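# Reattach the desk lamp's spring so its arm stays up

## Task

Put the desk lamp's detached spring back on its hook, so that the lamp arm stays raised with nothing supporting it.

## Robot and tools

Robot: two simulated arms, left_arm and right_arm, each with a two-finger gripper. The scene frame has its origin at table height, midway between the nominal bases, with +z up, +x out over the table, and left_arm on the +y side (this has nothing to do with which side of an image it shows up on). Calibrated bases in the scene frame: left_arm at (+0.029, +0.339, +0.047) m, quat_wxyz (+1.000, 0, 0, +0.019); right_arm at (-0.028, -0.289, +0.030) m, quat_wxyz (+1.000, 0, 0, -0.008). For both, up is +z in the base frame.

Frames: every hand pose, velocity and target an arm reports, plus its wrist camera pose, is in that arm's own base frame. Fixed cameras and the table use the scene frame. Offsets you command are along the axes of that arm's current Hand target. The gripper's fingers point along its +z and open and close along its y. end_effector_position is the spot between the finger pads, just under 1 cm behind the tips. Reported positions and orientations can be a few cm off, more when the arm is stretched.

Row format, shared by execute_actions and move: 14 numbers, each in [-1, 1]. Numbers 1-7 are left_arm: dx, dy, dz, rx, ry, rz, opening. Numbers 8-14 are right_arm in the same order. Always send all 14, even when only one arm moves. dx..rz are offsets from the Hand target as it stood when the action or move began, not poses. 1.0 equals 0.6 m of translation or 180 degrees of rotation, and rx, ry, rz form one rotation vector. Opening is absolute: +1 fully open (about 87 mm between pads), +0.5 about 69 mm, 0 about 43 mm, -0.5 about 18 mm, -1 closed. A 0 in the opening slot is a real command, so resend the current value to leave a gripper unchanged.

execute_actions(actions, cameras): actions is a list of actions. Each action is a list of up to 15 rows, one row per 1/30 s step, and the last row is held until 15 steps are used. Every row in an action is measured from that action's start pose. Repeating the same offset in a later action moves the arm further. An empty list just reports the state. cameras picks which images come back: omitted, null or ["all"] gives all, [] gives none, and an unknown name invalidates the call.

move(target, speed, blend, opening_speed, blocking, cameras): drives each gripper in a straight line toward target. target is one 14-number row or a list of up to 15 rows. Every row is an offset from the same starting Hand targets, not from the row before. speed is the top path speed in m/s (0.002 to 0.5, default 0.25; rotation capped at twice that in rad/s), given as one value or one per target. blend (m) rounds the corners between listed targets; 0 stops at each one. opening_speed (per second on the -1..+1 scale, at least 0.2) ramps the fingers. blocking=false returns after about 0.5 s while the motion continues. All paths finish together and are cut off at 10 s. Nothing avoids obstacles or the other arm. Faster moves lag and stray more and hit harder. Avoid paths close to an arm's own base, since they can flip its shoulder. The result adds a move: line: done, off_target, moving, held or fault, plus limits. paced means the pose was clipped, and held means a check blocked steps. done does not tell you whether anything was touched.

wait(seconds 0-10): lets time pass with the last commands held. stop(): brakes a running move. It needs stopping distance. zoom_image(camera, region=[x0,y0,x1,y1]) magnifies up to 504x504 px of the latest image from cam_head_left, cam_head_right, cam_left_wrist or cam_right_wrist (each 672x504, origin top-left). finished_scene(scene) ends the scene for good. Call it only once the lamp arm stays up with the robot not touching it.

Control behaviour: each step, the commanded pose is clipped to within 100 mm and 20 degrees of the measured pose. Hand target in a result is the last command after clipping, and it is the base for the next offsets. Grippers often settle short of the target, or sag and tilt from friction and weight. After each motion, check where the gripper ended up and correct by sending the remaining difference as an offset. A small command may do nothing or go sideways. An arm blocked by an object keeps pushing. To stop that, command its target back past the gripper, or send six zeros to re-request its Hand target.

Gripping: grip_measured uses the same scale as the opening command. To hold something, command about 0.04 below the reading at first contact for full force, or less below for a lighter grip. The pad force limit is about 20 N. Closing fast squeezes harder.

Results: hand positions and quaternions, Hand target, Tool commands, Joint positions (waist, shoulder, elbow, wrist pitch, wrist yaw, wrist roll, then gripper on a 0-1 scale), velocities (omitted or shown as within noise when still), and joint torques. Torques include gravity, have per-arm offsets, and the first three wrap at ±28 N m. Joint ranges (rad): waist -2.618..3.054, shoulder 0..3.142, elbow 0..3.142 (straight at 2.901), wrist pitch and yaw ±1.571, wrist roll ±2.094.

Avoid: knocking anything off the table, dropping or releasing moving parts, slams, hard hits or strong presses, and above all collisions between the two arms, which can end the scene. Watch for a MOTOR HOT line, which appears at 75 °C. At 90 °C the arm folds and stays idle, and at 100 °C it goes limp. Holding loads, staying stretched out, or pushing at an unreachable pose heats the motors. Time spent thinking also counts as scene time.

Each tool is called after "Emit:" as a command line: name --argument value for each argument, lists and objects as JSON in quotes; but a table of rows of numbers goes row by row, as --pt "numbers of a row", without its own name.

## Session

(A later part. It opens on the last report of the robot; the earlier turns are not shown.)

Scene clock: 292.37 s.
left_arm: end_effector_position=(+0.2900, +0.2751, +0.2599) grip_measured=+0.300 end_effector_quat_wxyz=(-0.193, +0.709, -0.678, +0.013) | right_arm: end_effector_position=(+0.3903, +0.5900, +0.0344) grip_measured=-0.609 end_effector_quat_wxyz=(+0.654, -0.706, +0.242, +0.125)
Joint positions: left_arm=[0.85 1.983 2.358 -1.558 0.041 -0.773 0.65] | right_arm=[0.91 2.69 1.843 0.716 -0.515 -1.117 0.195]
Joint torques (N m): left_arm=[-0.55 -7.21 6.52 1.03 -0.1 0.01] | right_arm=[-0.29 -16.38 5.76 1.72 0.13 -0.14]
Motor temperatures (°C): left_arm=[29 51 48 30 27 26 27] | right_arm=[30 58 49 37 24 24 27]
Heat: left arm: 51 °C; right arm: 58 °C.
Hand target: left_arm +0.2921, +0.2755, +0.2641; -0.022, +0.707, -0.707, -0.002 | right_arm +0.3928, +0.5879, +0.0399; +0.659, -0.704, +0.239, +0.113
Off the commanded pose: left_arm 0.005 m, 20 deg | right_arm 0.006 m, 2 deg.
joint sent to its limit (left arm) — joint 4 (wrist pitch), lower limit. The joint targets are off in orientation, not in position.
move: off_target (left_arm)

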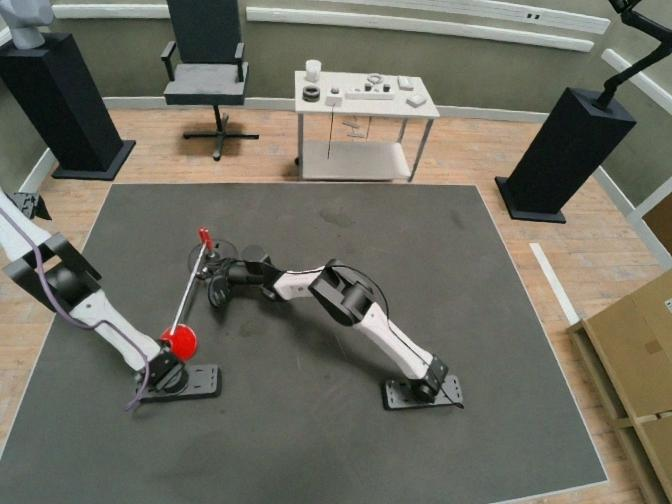

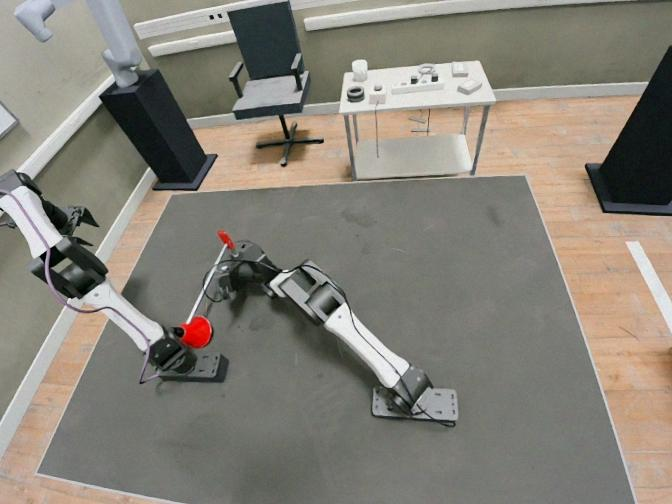

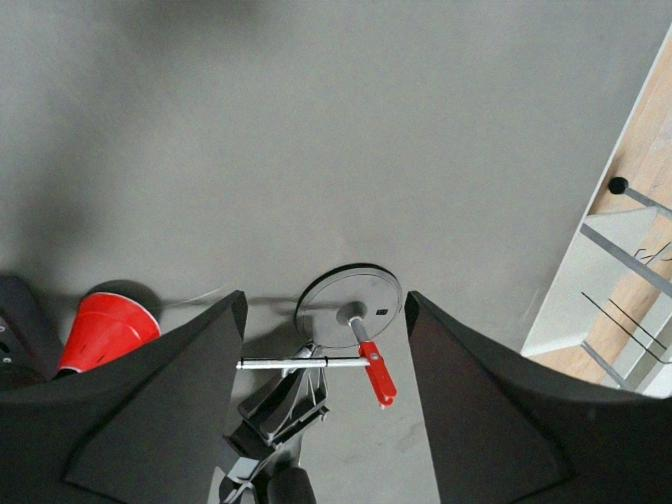

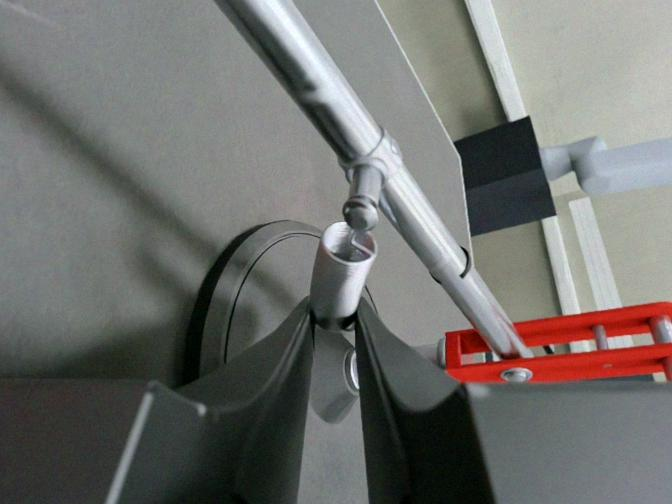

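Emit:
move --target '[0,0,0,0,0,0,0.3,0.023,-0.09,-0.036,0,0,-0.222,-0.9]' --speed 0.08

Emit:
zoom_image --camera "cam_left_wrist" --region '[220, 280, 440, 460]'

Scene clock: 305.80 s.
left_arm: end_effector_position=(+0.2900, +0.2751, +0.2599) grip_measured=+0.300 end_effector_quat_wxyz=(-0.193, +0.709, -0.678, +0.013) | right_arm: end_effector_position=(+0.4000, +0.5824, +0.0618) grip_measured=-0.609 end_effector_quat_wxyz=(-0.661, +0.745, +0.036, +0.084)
Joint positions: left_arm=[0.85 1.983 2.358 -1.558 0.041 -0.773 0.65] | right_arm=[0.872 2.687 1.834 0.715 -0.616 -1.826 0.195]
Joint torques (N m): left_arm=[-0.53 -7.21 6.52 1.02 -0.11 0] | right_arm=[-3.36 -19.7 5.86 1.33 0.44 -0.08]
Motor temperatures (°C): left_arm=[29 51 48 30 27 26 27] | right_arm=[30 65 46 38 24 24 27]
Heat: left arm: 51 °C; right arm: 65 °C.
Hand target: left_arm +0.2922, +0.2755, +0.2641; -0.022, +0.707, -0.707, -0.002 | right_arm +0.4274, +0.5650, +0.0826; -0.658, +0.743, +0.016, +0.119
Off the commanded pose: left_arm 0.005 m, 20 deg | right_arm 0.039 m, 5 deg.
joint sent to its limit (left arm) — joint 4 (wrist pitch), lower limit. The joint targets are off in orientation, not in position.
move: off_target (left_arm, right_arm)

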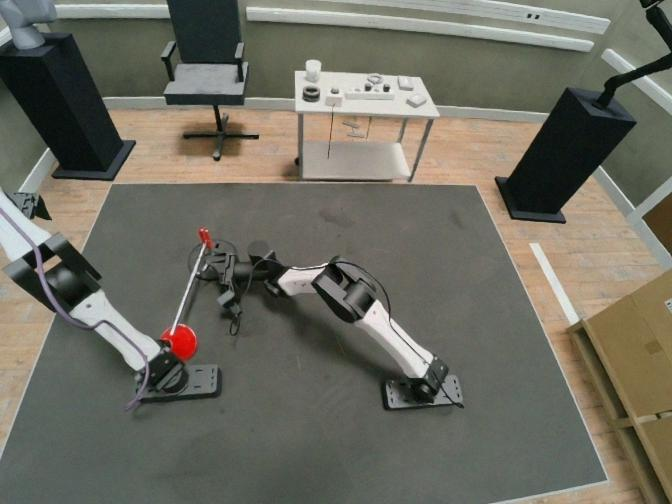

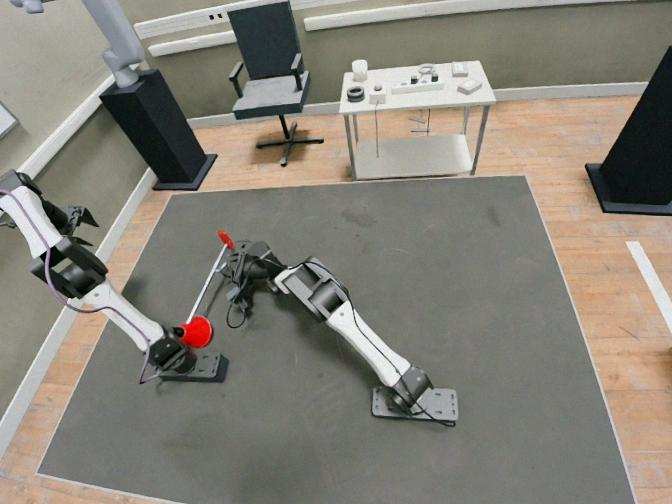

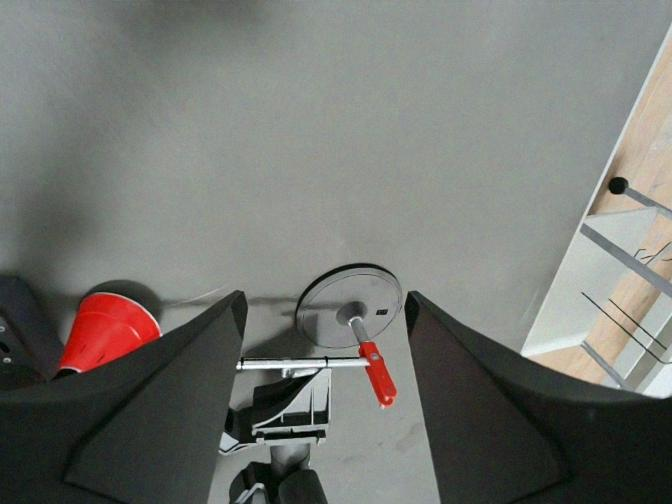

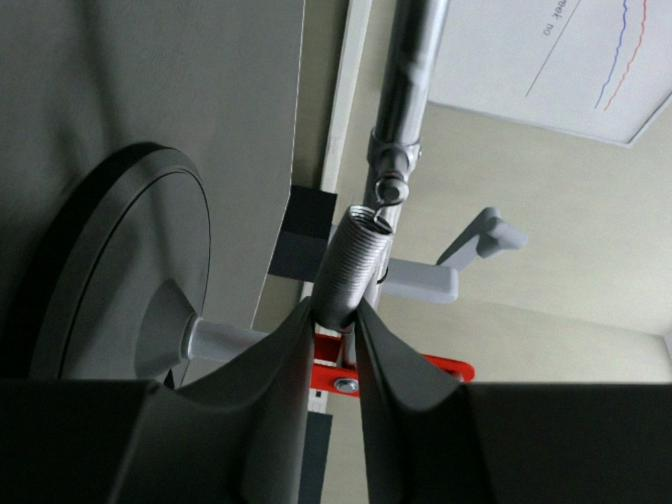

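Scaled by 2.291 from the camera's 672x504 image, which has a finer 960x720 frame.

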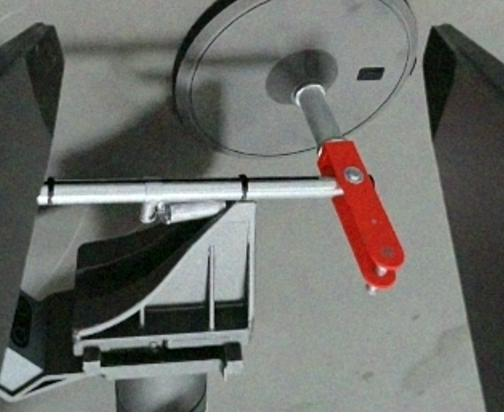

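Emit:
move --pt "0 0 0 0 0 0 0.3 -0.078 0.0126 0.022 0 0 0 -0.9" --pt "0 0 0 0 0 0 0.3 -0.078 0.0126 0.022 0 0 0 0.2" --pt "0.3 0.05 0.08 0 0 0.3 0.3 -0.078 0.0126 -0.3 0 0 0.4 0.2" --pt "0.5 0.087 0.185 0 0 0.577 0.3 -0.078 0.0126 -0.43 0 0 0.5 0.2" --speed 0.15

Scene clock: 335.87 s.
left_arm: end_effector_position=(+0.2407, -0.0208, +0.1359) grip_measured=+0.300 end_effector_quat_wxyz=(-0.010, +0.113, +0.993, +0.014) | right_arm: end_effector_position=(+0.3450, +0.3198, +0.0842) grip_measured=+0.200 end_effector_quat_wxyz=(+0.546, -0.540, +0.517, +0.379)
Joint positions: left_arm=[-0.125 1.631 1.42 -1.38 -0.029 0.101 0.65] | right_arm=[0.46 1.952 0.805 0.948 -0.944 -0.363 0.6]
Joint torques (N m): left_arm=[-0.38 -7.82 4.97 0.53 -0.1 -0.01] | right_arm=[-0.8 -11.93 4.7 1.44 -0.19 0.12]
Hand target: left_arm +0.2436, -0.0205, +0.1415; +0.012, +0.120, +0.992, +0.019 | right_arm +0.3430, +0.3168, +0.0932; +0.549, -0.537, +0.515, +0.381
Off the commanded pose: left_arm 0.006 m, 3 deg | right_arm 0.010 m, 1 deg.
move: off_target (left_arm); target 2's new opening was sent with right_arm's hand 0.018 m and 2 deg from that target

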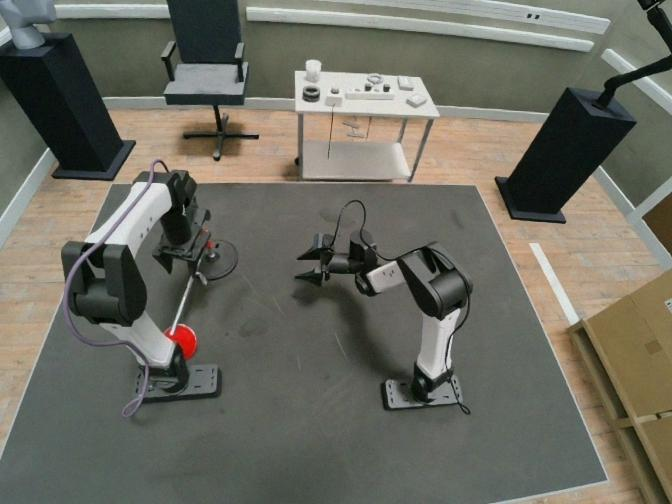

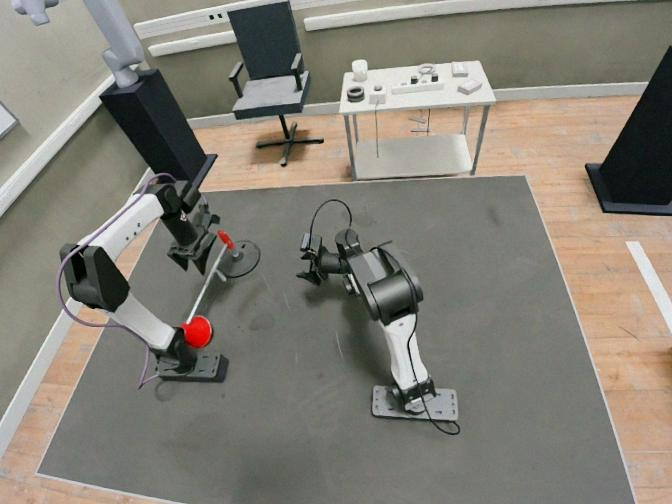

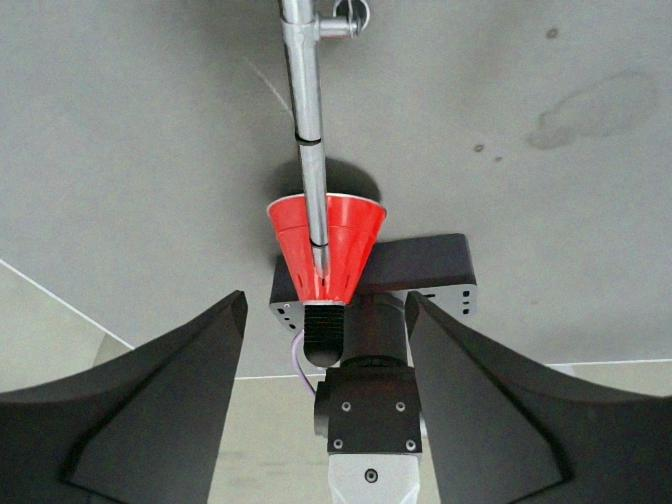

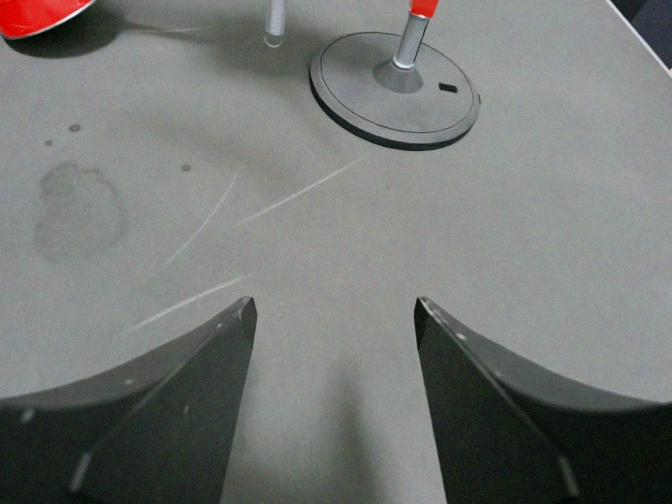

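Emit:
move --pt "0 0.012 0.19 0 0 0 0.3 0 0 0 0 0 0 0.2" --pt "0 0.012 0.19 0 0 0 -0.85 0 0 0 0 0 0 0.2" --speed 0.12 --opening_speed 0.8

Scene clock: 344.60 s.
left_arm: end_effector_position=(+0.2451, -0.0108, +0.0297) grip_measured=-0.637 end_effector_quat_wxyz=(+0.008, +0.113, +0.993, +0.019) | right_arm: end_effector_position=(+0.3448, +0.3198, +0.0842) grip_measured=+0.200 end_effector_quat_wxyz=(+0.546, -0.540, +0.517, +0.379)
Joint positions: left_arm=[-0.094 1.682 1.05 -0.923 -0.038 0.134 0.182] | right_arm=[0.46 1.952 0.805 0.948 -0.945 -0.363 0.6]
Joint torques (N m): left_arm=[0.46 -5.19 4.9 0.58 -0.01 0.08] | right_arm=[-0.81 -11.92 4.71 1.43 -0.17 0.12]
Hand target: left_arm +0.2485, -0.0096, +0.0279; +0.012, +0.120, +0.993, +0.019 | right_arm +0.3430, +0.3168, +0.0932; +0.550, -0.537, +0.515, +0.381
Off the commanded pose: left_arm 0.004 m, 1 deg | right_arm 0.010 m, 1 deg.
move: done

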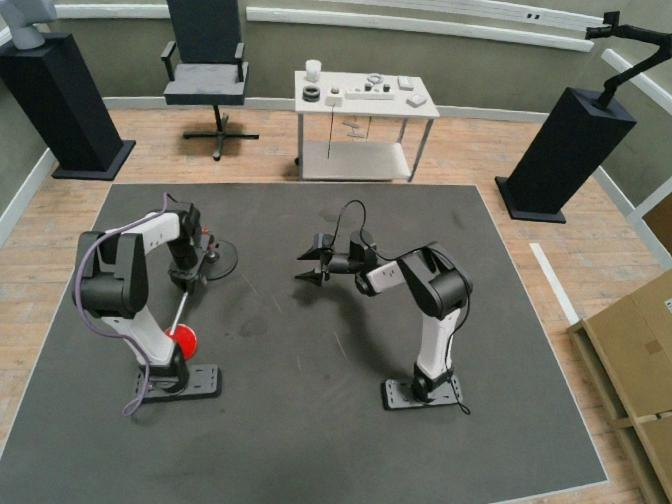

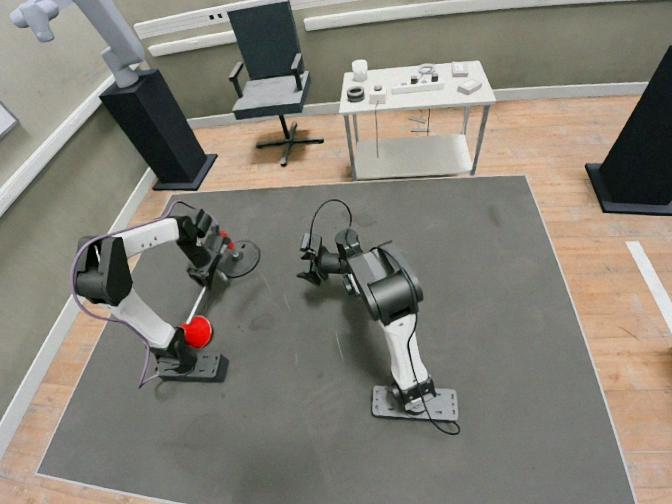

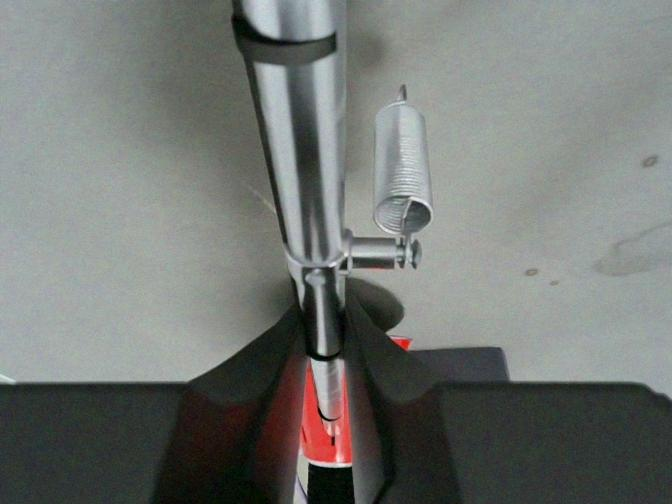

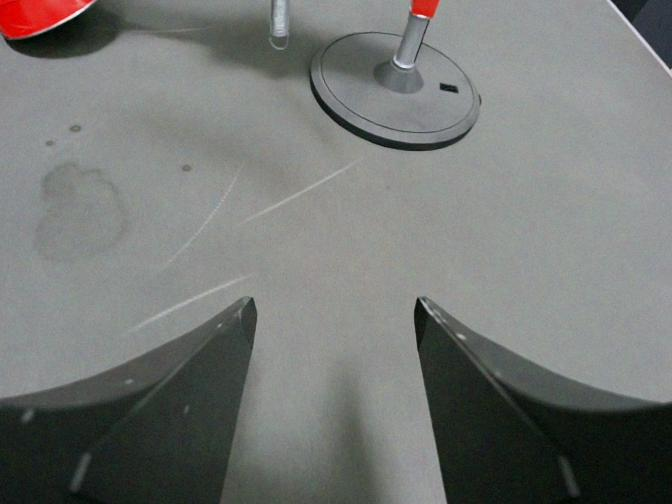

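Emit:
move --pt "-0.023 0 -0.105 0 0 0 -0.72 0 0 0 0 0 0 0.2" --pt "-0.089 0 -0.195 0 0 0 -0.72 0 0 0 0 0 0 0.2" --speed 0.08 --blend 0.03

Scene clock: 351.63 s.
left_arm: end_effector_position=(+0.2774, -0.0186, +0.1411) grip_measured=-0.659 end_effector_quat_wxyz=(-0.027, +0.118, +0.992, +0.022) | right_arm: end_effector_position=(+0.3448, +0.3198, +0.0842) grip_measured=+0.200 end_effector_quat_wxyz=(+0.546, -0.540, +0.517, +0.379)
Joint positions: left_arm=[-0.113 1.804 1.632 -1.454 -0.044 0.123 0.17] | right_arm=[0.46 1.952 0.805 0.948 -0.945 -0.363 0.6]
Joint torques (N m): left_arm=[-1.1 -6.46 8.21 0.7 0.05 -0.18] | right_arm=[-0.84 -11.92 4.7 1.44 -0.16 0.12]
Hand target: left_arm +0.2970, -0.0264, +0.1458; +0.012, +0.120, +0.993, +0.019 | right_arm +0.3430, +0.3168, +0.0932; +0.550, -0.537, +0.515, +0.381
Off the commanded pose: left_arm 0.022 m, 5 deg | right_arm 0.010 m, 1 deg.
move: off_target (left_arm)

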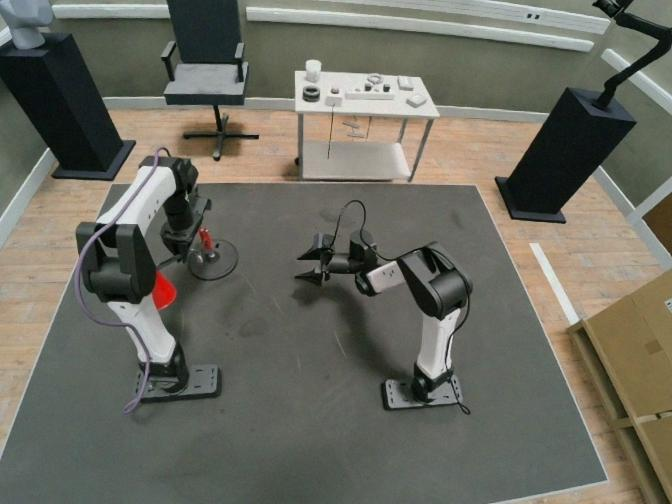

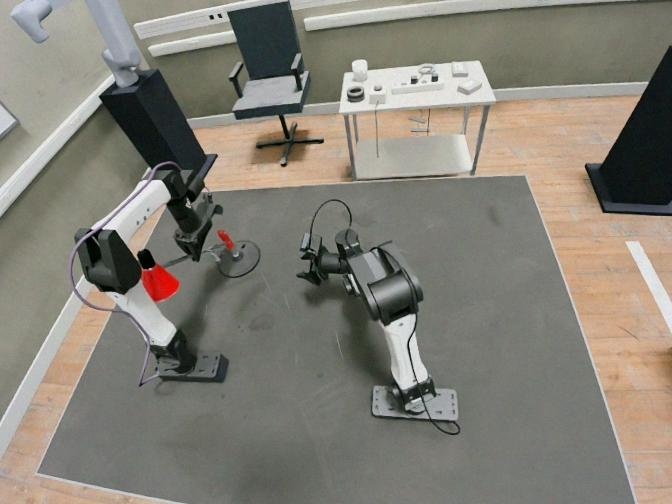

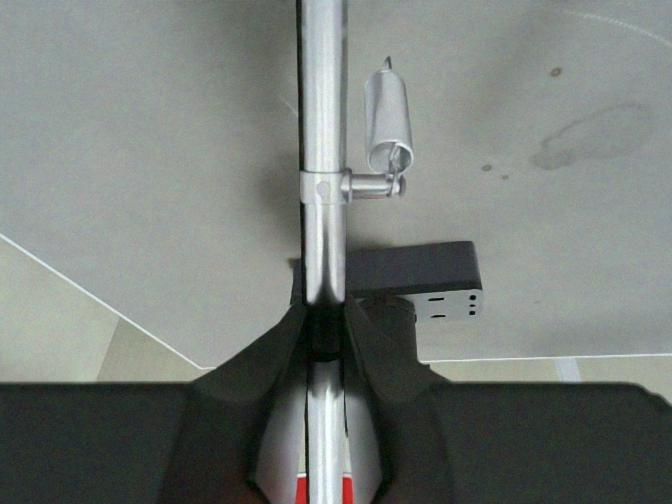

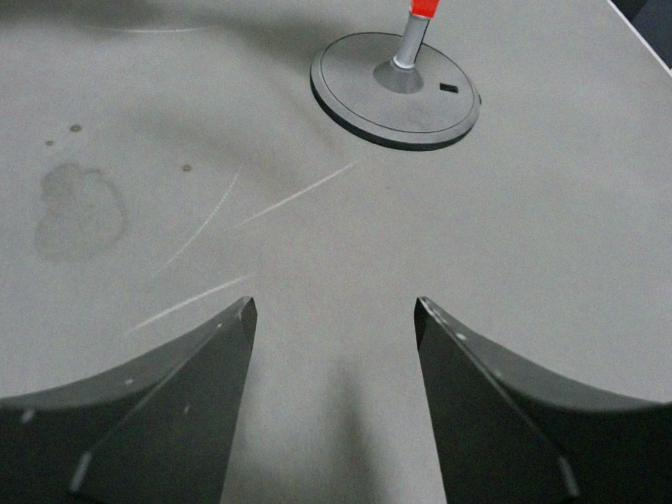

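Emit:
move --target '[0,0,0,0,0,0,-0.72,-0.12,-0.02,-0.05,0,-0.15,0.02,0.2]'

Emit:
zoom_image --camera "cam_right_wrist" --region '[120, 0, 540, 315]'

Scene clock: 357.90 s.
left_arm: end_effector_position=(+0.2774, -0.0186, +0.1412) grip_measured=-0.659 end_effector_quat_wxyz=(-0.027, +0.118, +0.992, +0.022) | right_arm: end_effector_position=(+0.3391, +0.2994, +0.1590) grip_measured=+0.200 end_effector_quat_wxyz=(+0.598, -0.459, +0.456, +0.473)
Joint positions: left_arm=[-0.113 1.804 1.633 -1.454 -0.044 0.123 0.17] | right_arm=[0.369 1.983 0.765 1.562 -1.063 0.184 0.6]
Joint torques (N m): left_arm=[-1.13 -6.45 8.18 0.72 0.05 -0.18] | right_arm=[-0.9 -11.3 3.99 1.37 0.19 0.11]
Hand target: left_arm +0.2970, -0.0264, +0.1459; +0.012, +0.120, +0.993, +0.019 | right_arm +0.3371, +0.2953, +0.1690; +0.642, -0.416, +0.388, +0.513
Off the commanded pose: left_arm 0.022 m, 5 deg | right_arm 0.011 m, 11 deg.
joint sent to its limit (right arm) — joint 4 (wrist pitch), upper limit. The joint targets are off in orientation, not in position.
move: off_target (left_arm, right_arm)

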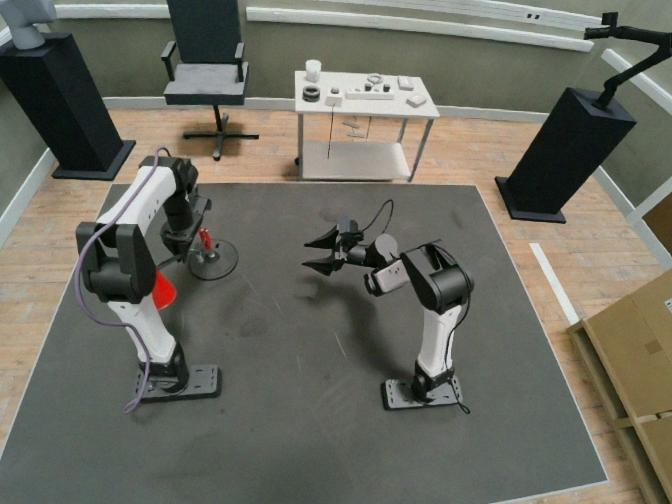

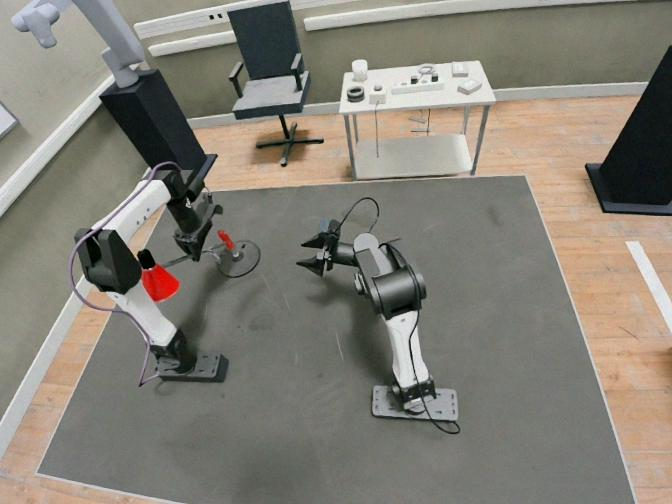

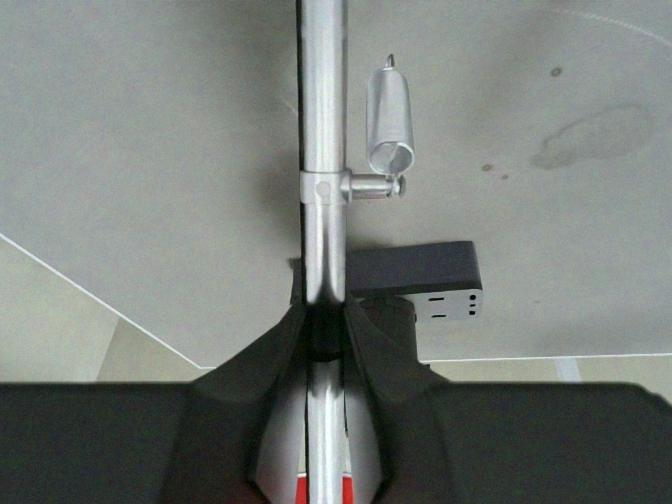

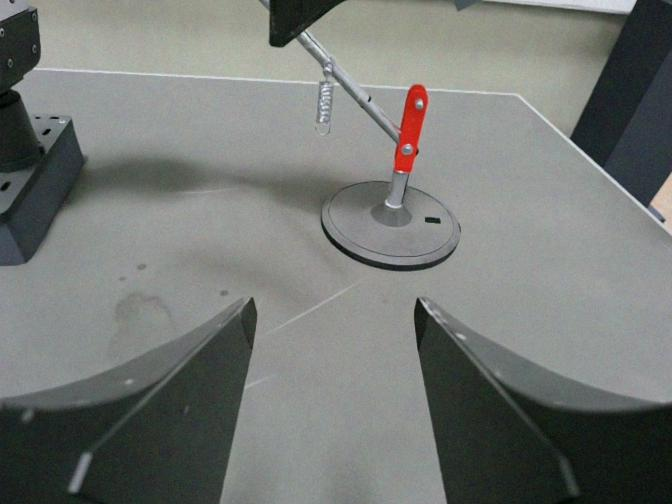

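Scaled by 1.200 from the camera's 672x504 image, which has a finer 960x720 frame.

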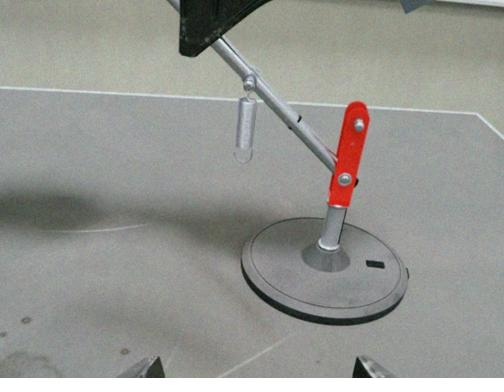

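Emit:
move --pt "-0.035 0 -0.055 0 0 0 -0.72 0 0 0 0 0 0 0.2" --pt "-0.085 0 -0.105 0 0 0 -0.72 0 0 0 0 0 0 0.2" --speed 0.08 --blend 0.02 --cameras '["cam_left_wrist","cam_right_wrist"]'

Emit:
zoom_image --camera "cam_right_wrist" --region '[240, 0, 500, 280]'

Scene clock: 367.97 s.
left_arm: end_effector_position=(+0.3279, -0.0313, +0.1835) grip_measured=-0.654 end_effector_quat_wxyz=(+0.023, +0.124, +0.992, +0.022) | right_arm: end_effector_position=(+0.3391, +0.2995, +0.1590) grip_measured=+0.200 end_effector_quat_wxyz=(+0.598, -0.458, +0.456, +0.473)
Joint positions: left_arm=[-0.133 1.953 2.018 -1.59 -0.044 0.117 0.173] | right_arm=[0.369 1.983 0.765 1.562 -1.063 0.185 0.6]
Joint torques (N m): left_arm=[-1.43 -10.17 10.44 0.75 0 -0.27] | right_arm=[-0.85 -11.32 3.99 1.37 0.2 0.12]
Motor temperatures (°C): left_arm=[29 48 46 28 27 25 27] | right_arm=[30 61 41 36 23 24 26]
Hand target: left_arm +0.3447, -0.0407, +0.2097; +0.012, +0.120, +0.993, +0.019 | right_arm +0.3371, +0.2953, +0.1689; +0.642, -0.416, +0.389, +0.513
Off the commanded pose: left_arm 0.033 m, 1 deg | right_arm 0.011 m, 11 deg.
joint read past its limit (left arm) — joint 4 (wrist pitch), lower limit.
joint sent to its limit (left arm) — joint 4 (wrist pitch), lower limit. The joint targets are off in orientation, not in position.
joint sent to its limit (right arm) — joint 4 (wrist pitch), upper limit. The joint targets are off in orientation, not in position.
move: off_target (left_arm, right_arm)
Images, in order: cam_left_wrist, cam_right_wrist.

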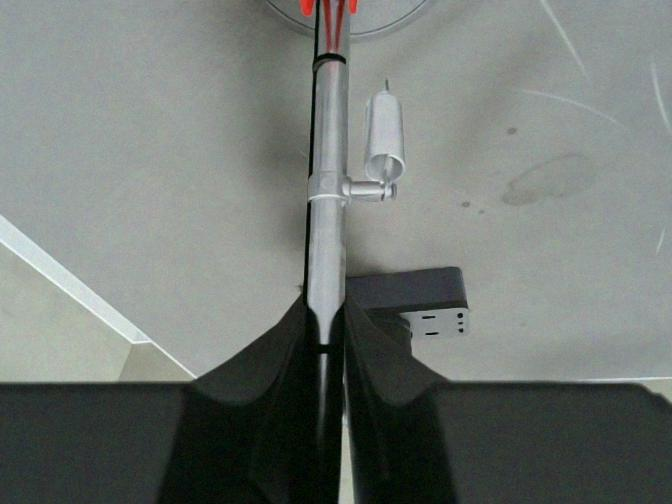

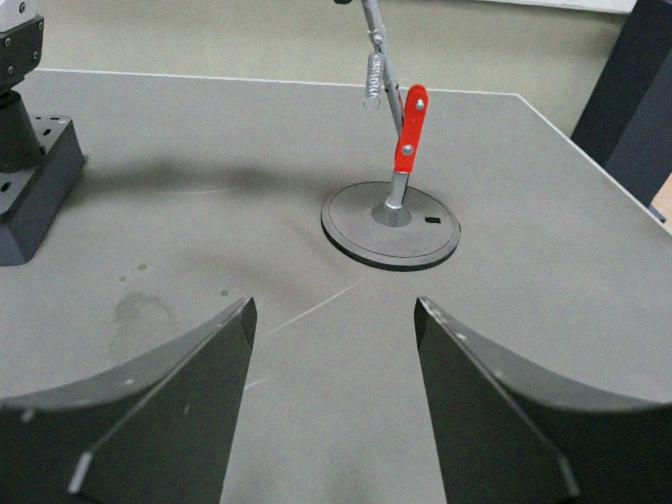

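Scaled by 1.800 from the camera's 672x504 image, which has a finer 960x720 frame.

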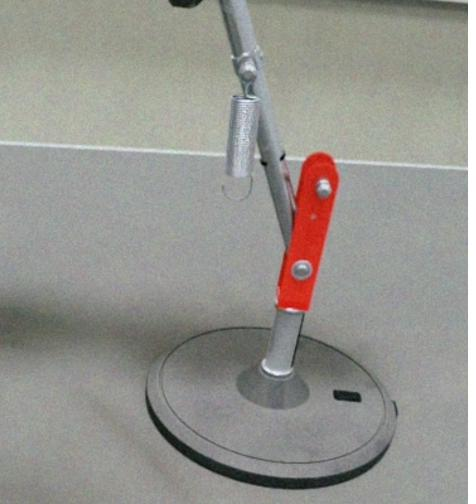

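Emit:
move --target '[0,0,0,0,0,0,-0.75,0.207,-0.082,0.302,0.0195,0.161,0.042,0.1]' --speed 0.15 --cameras '["cam_left_wrist","cam_right_wrist"]'

Emit:
zoom_image --camera "cam_left_wrist" --region '[250, 0, 600, 250]'

Scene clock: 384.90 s.
left_arm: end_effector_position=(+0.3279, -0.0313, +0.1836) grip_measured=-0.654 end_effector_quat_wxyz=(+0.023, +0.124, +0.992, +0.022) | right_arm: end_effector_position=(+0.4152, +0.4957, +0.1187) grip_measured=+0.100 end_effector_quat_wxyz=(+0.494, -0.482, +0.584, +0.426)
Joint positions: left_arm=[-0.133 1.953 2.019 -1.59 -0.044 0.117 0.173] | right_arm=[0.706 2.352 1.7 0.459 -0.687 -0.101 0.55]
Joint torques (N m): left_arm=[-1.43 -10.19 10.44 0.76 0 -0.27] | right_arm=[0.01 -12.9 10.93 1.45 0.02 -0.21]
Hand target: left_arm +0.3447, -0.0407, +0.2098; +0.012, +0.120, +0.993, +0.019 | right_arm +0.4198, +0.4999, +0.1244; +0.502, -0.486, +0.578, +0.421
Off the commanded pose: left_arm 0.032 m, 1 deg | right_arm 0.008 m, 1 deg.
joint read past its limit (left arm) — joint 4 (wrist pitch), lower limit.
joint sent to its limit (left arm) — joint 4 (wrist pitch), lower limit. The joint targets are off in orientation, not in position.
move: off_target (left_arm)
Images, in order: cam_left_wrist, cam_right_wrist.

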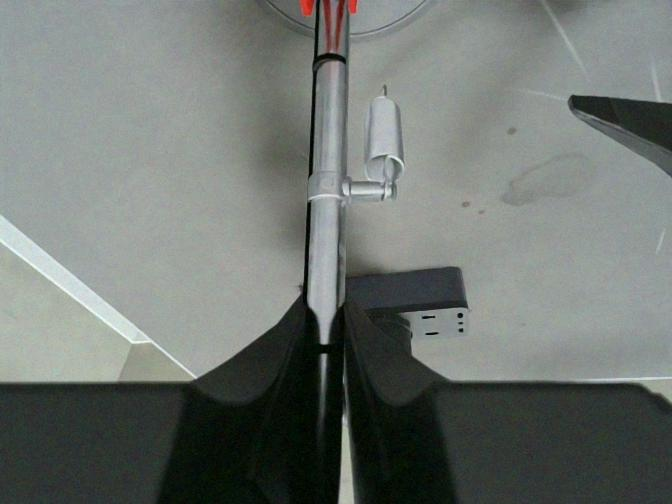

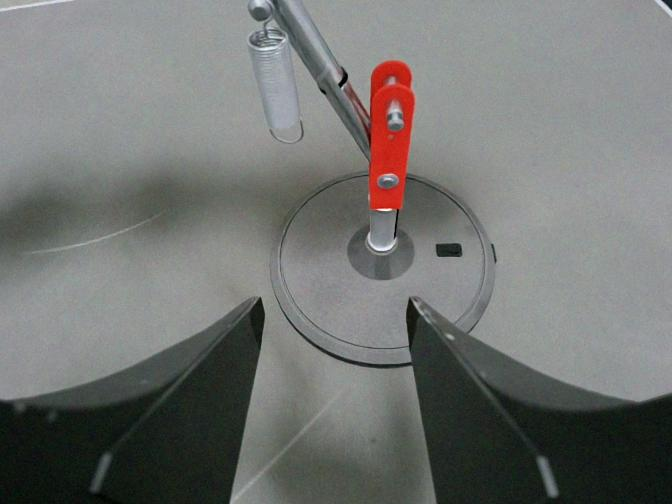

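Scaled by 1.440 from the camera's 672x504 image, which has a finer 960x720 frame.

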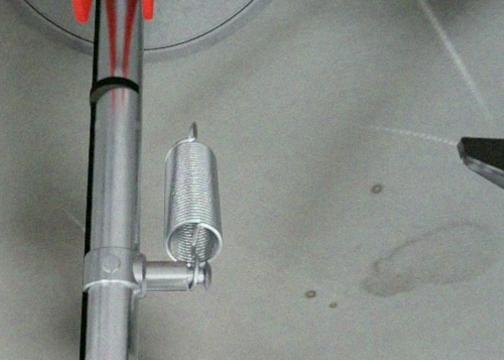

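Emit:
move --target '[0,0,0,0,0,0,-0.75,-0.005,0.035,0.083,0,0,0,0.1]' --speed 0.1 --cameras '["cam_left_wrist","cam_right_wrist","cam_head_right"]'

Scene clock: 390.97 s.
left_arm: end_effector_position=(+0.3279, -0.0313, +0.1836) grip_measured=-0.654 end_effector_quat_wxyz=(+0.023, +0.124, +0.992, +0.022) | right_arm: end_effector_position=(+0.4033, +0.5493, +0.1143) grip_measured=+0.100 end_effector_quat_wxyz=(+0.498, -0.489, +0.579, +0.422)
Joint positions: left_arm=[-0.133 1.953 2.019 -1.59 -0.044 0.117 0.173] | right_arm=[0.797 2.469 1.893 0.394 -0.6 -0.102 0.55]
Joint torques (N m): left_arm=[-1.43 -10.19 10.44 0.76 0 -0.27] | right_arm=[-0.27 -13.81 11.18 1.49 0.03 0.02]
Hand target: left_arm +0.3447, -0.0407, +0.2098; +0.012, +0.120, +0.993, +0.019 | right_arm +0.4078, +0.5524, +0.1202; +0.502, -0.486, +0.578, +0.421
Off the commanded pose: left_arm 0.032 m, 1 deg | right_arm 0.008 m, 1 deg.
joint read past its limit (left arm) — joint 4 (wrist pitch), lower limit.
joint sent to its limit (left arm) — joint 4 (wrist pitch), lower limit. The joint targets are off in orientation, not in position.
move: off_target (left_arm)
Images, in order: cam_head_right, cam_left_wrist, cam_right_wrist.

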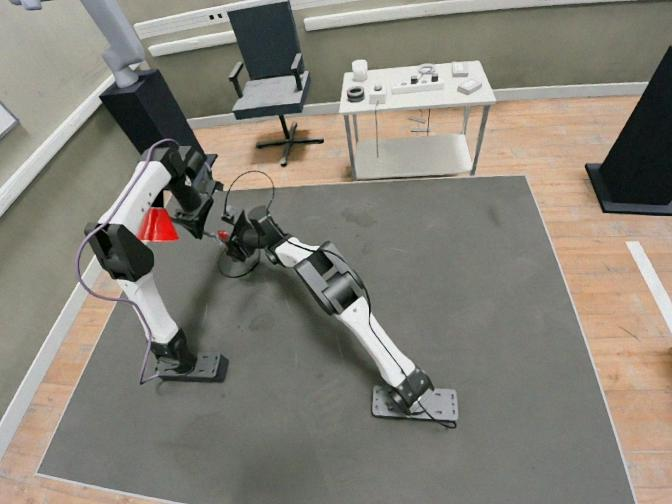

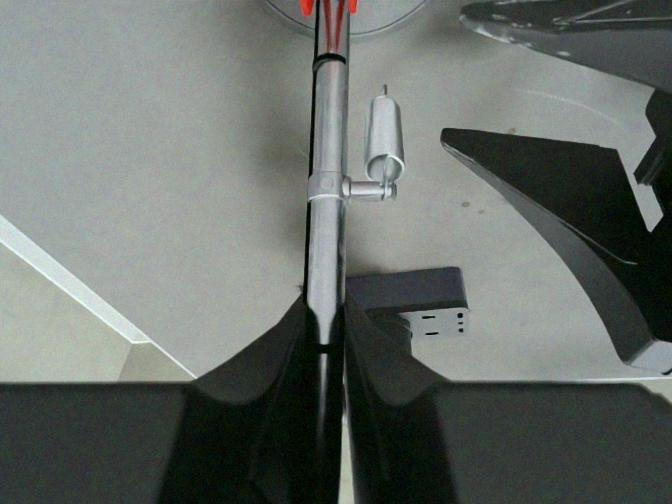

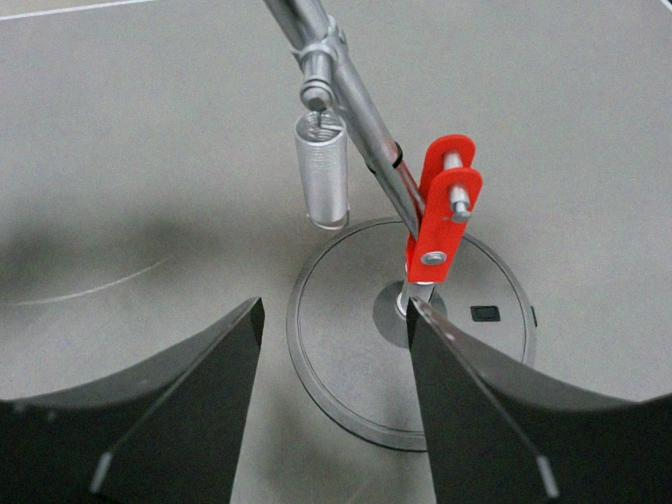

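Emit:
move --target '[0,0,0,0,0,0,-0.75,-0.007,0.005,0.053,0,0,0,0.1]' --speed 0.07 --cameras '["cam_left_wrist","cam_right_wrist"]'

Scene clock: 396.37 s.
left_arm: end_effector_position=(+0.3279, -0.0313, +0.1836) grip_measured=-0.654 end_effector_quat_wxyz=(+0.023, +0.124, +0.992, +0.022) | right_arm: end_effector_position=(+0.4085, +0.5807, +0.1140) grip_measured=+0.100 end_effector_quat_wxyz=(+0.500, -0.490, +0.578, +0.419)
Joint positions: left_arm=[-0.133 1.953 2.019 -1.59 -0.044 0.117 0.173] | right_arm=[0.83 2.59 2.121 0.292 -0.564 -0.101 0.55]
Joint torques (N m): left_arm=[-1.43 -10.18 10.44 0.76 0 -0.27] | right_arm=[0.01 -14.57 11.4 1.47 0.05 0.1]
Hand target: left_arm +0.3447, -0.0407, +0.2098; +0.012, +0.120, +0.993, +0.019 | right_arm +0.4104, +0.5846, +0.1199; +0.502, -0.486, +0.578, +0.421
Off the commanded pose: left_arm 0.032 m, 1 deg | right_arm 0.007 m, 1 deg.
joint read past its limit (left arm) — joint 4 (wrist pitch), lower limit.
joint sent to its limit (left arm) — joint 4 (wrist pitch), lower limit. The joint targets are off in orientation, not in position.
move: off_target (left_arm)
Images, in order: cam_left_wrist, cam_right_wrist.

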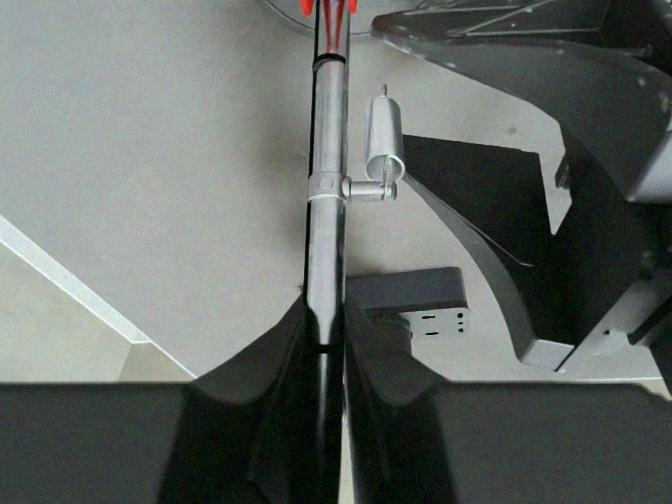

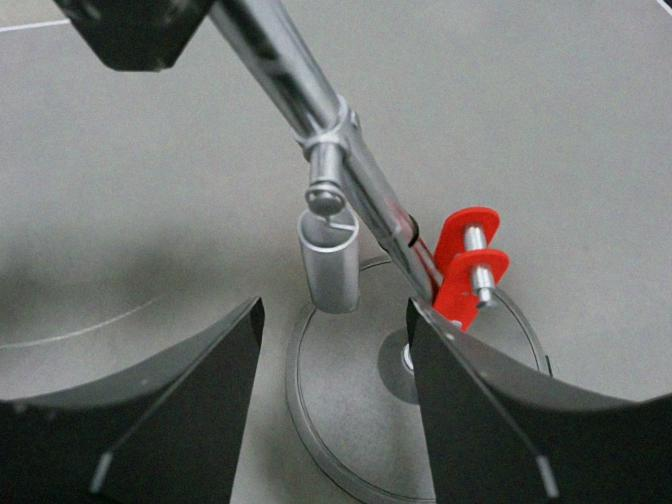

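Emit:
move --pt "0 0 0 0 0 0 -0.75 0 0 0.008 0 0 0 0.1" --pt "0 0 0 0 0 0 -0.75 0 0 0.008 0 0 0 -0.9" --speed 0.07 --opening_speed 0.8 --cameras '["cam_left_wrist","cam_right_wrist"]'

Emit:
zoom_image --camera "cam_right_wrist" --region '[230, 150, 560, 420]'

Scene clock: 402.97 s.
left_arm: end_effector_position=(+0.3279, -0.0313, +0.1836) grip_measured=-0.654 end_effector_quat_wxyz=(+0.023, +0.124, +0.992, +0.022) | right_arm: end_effector_position=(+0.4120, +0.5836, +0.1133) grip_measured=-0.608 end_effector_quat_wxyz=(+0.501, -0.489, +0.579, +0.418)
Joint positions: left_arm=[-0.133 1.953 2.019 -1.59 -0.044 0.117 0.173] | right_arm=[0.83 2.613 2.162 0.273 -0.559 -0.101 0.196]
Joint torques (N m): left_arm=[-1.42 -10.18 10.44 0.76 0 -0.27] | right_arm=[0.4 -14.67 11.43 1.51 0.04 0.11]
Hand target: left_arm +0.3447, -0.0407, +0.2098; +0.012, +0.120, +0.993, +0.019 | right_arm +0.4112, +0.5893, +0.1193; +0.502, -0.486, +0.578, +0.421
Off the commanded pose: left_arm 0.032 m, 1 deg | right_arm 0.008 m, 1 deg.
joint read past its limit (left arm) — joint 4 (wrist pitch), lower limit.
joint sent to its limit (left arm) — joint 4 (wrist pitch), lower limit. The joint targets are off in orientation, not in position.
move: off_target (left_arm)
Images, in order: cam_left_wrist, cam_right_wrist.

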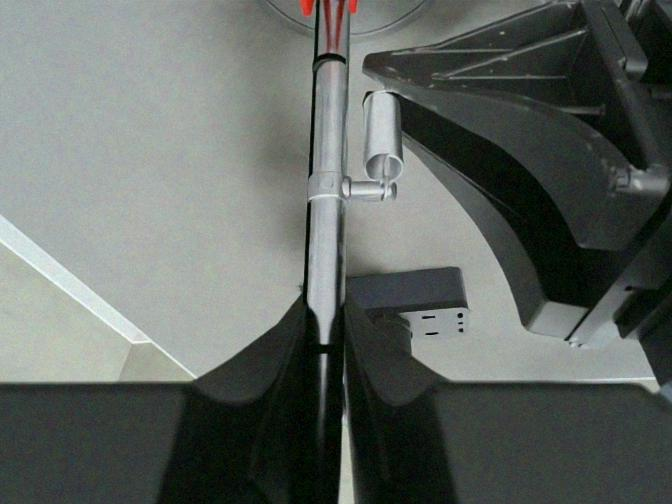

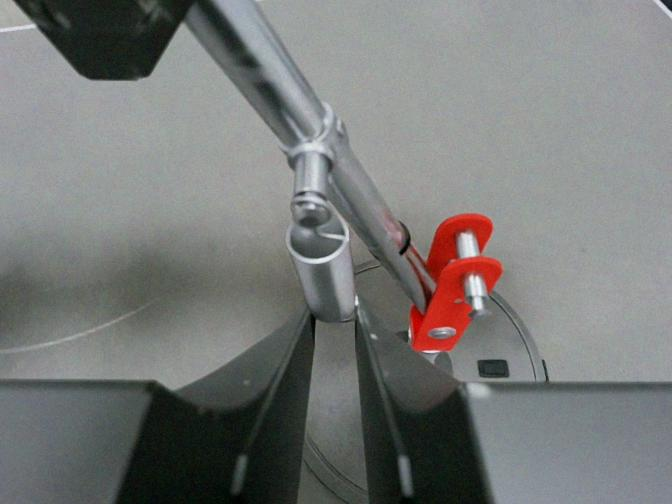

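Scaled by 1.527 from the camera's 672x504 image, which has a finer 960x720 frame.

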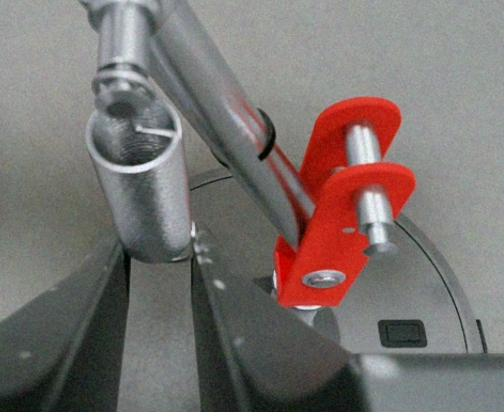

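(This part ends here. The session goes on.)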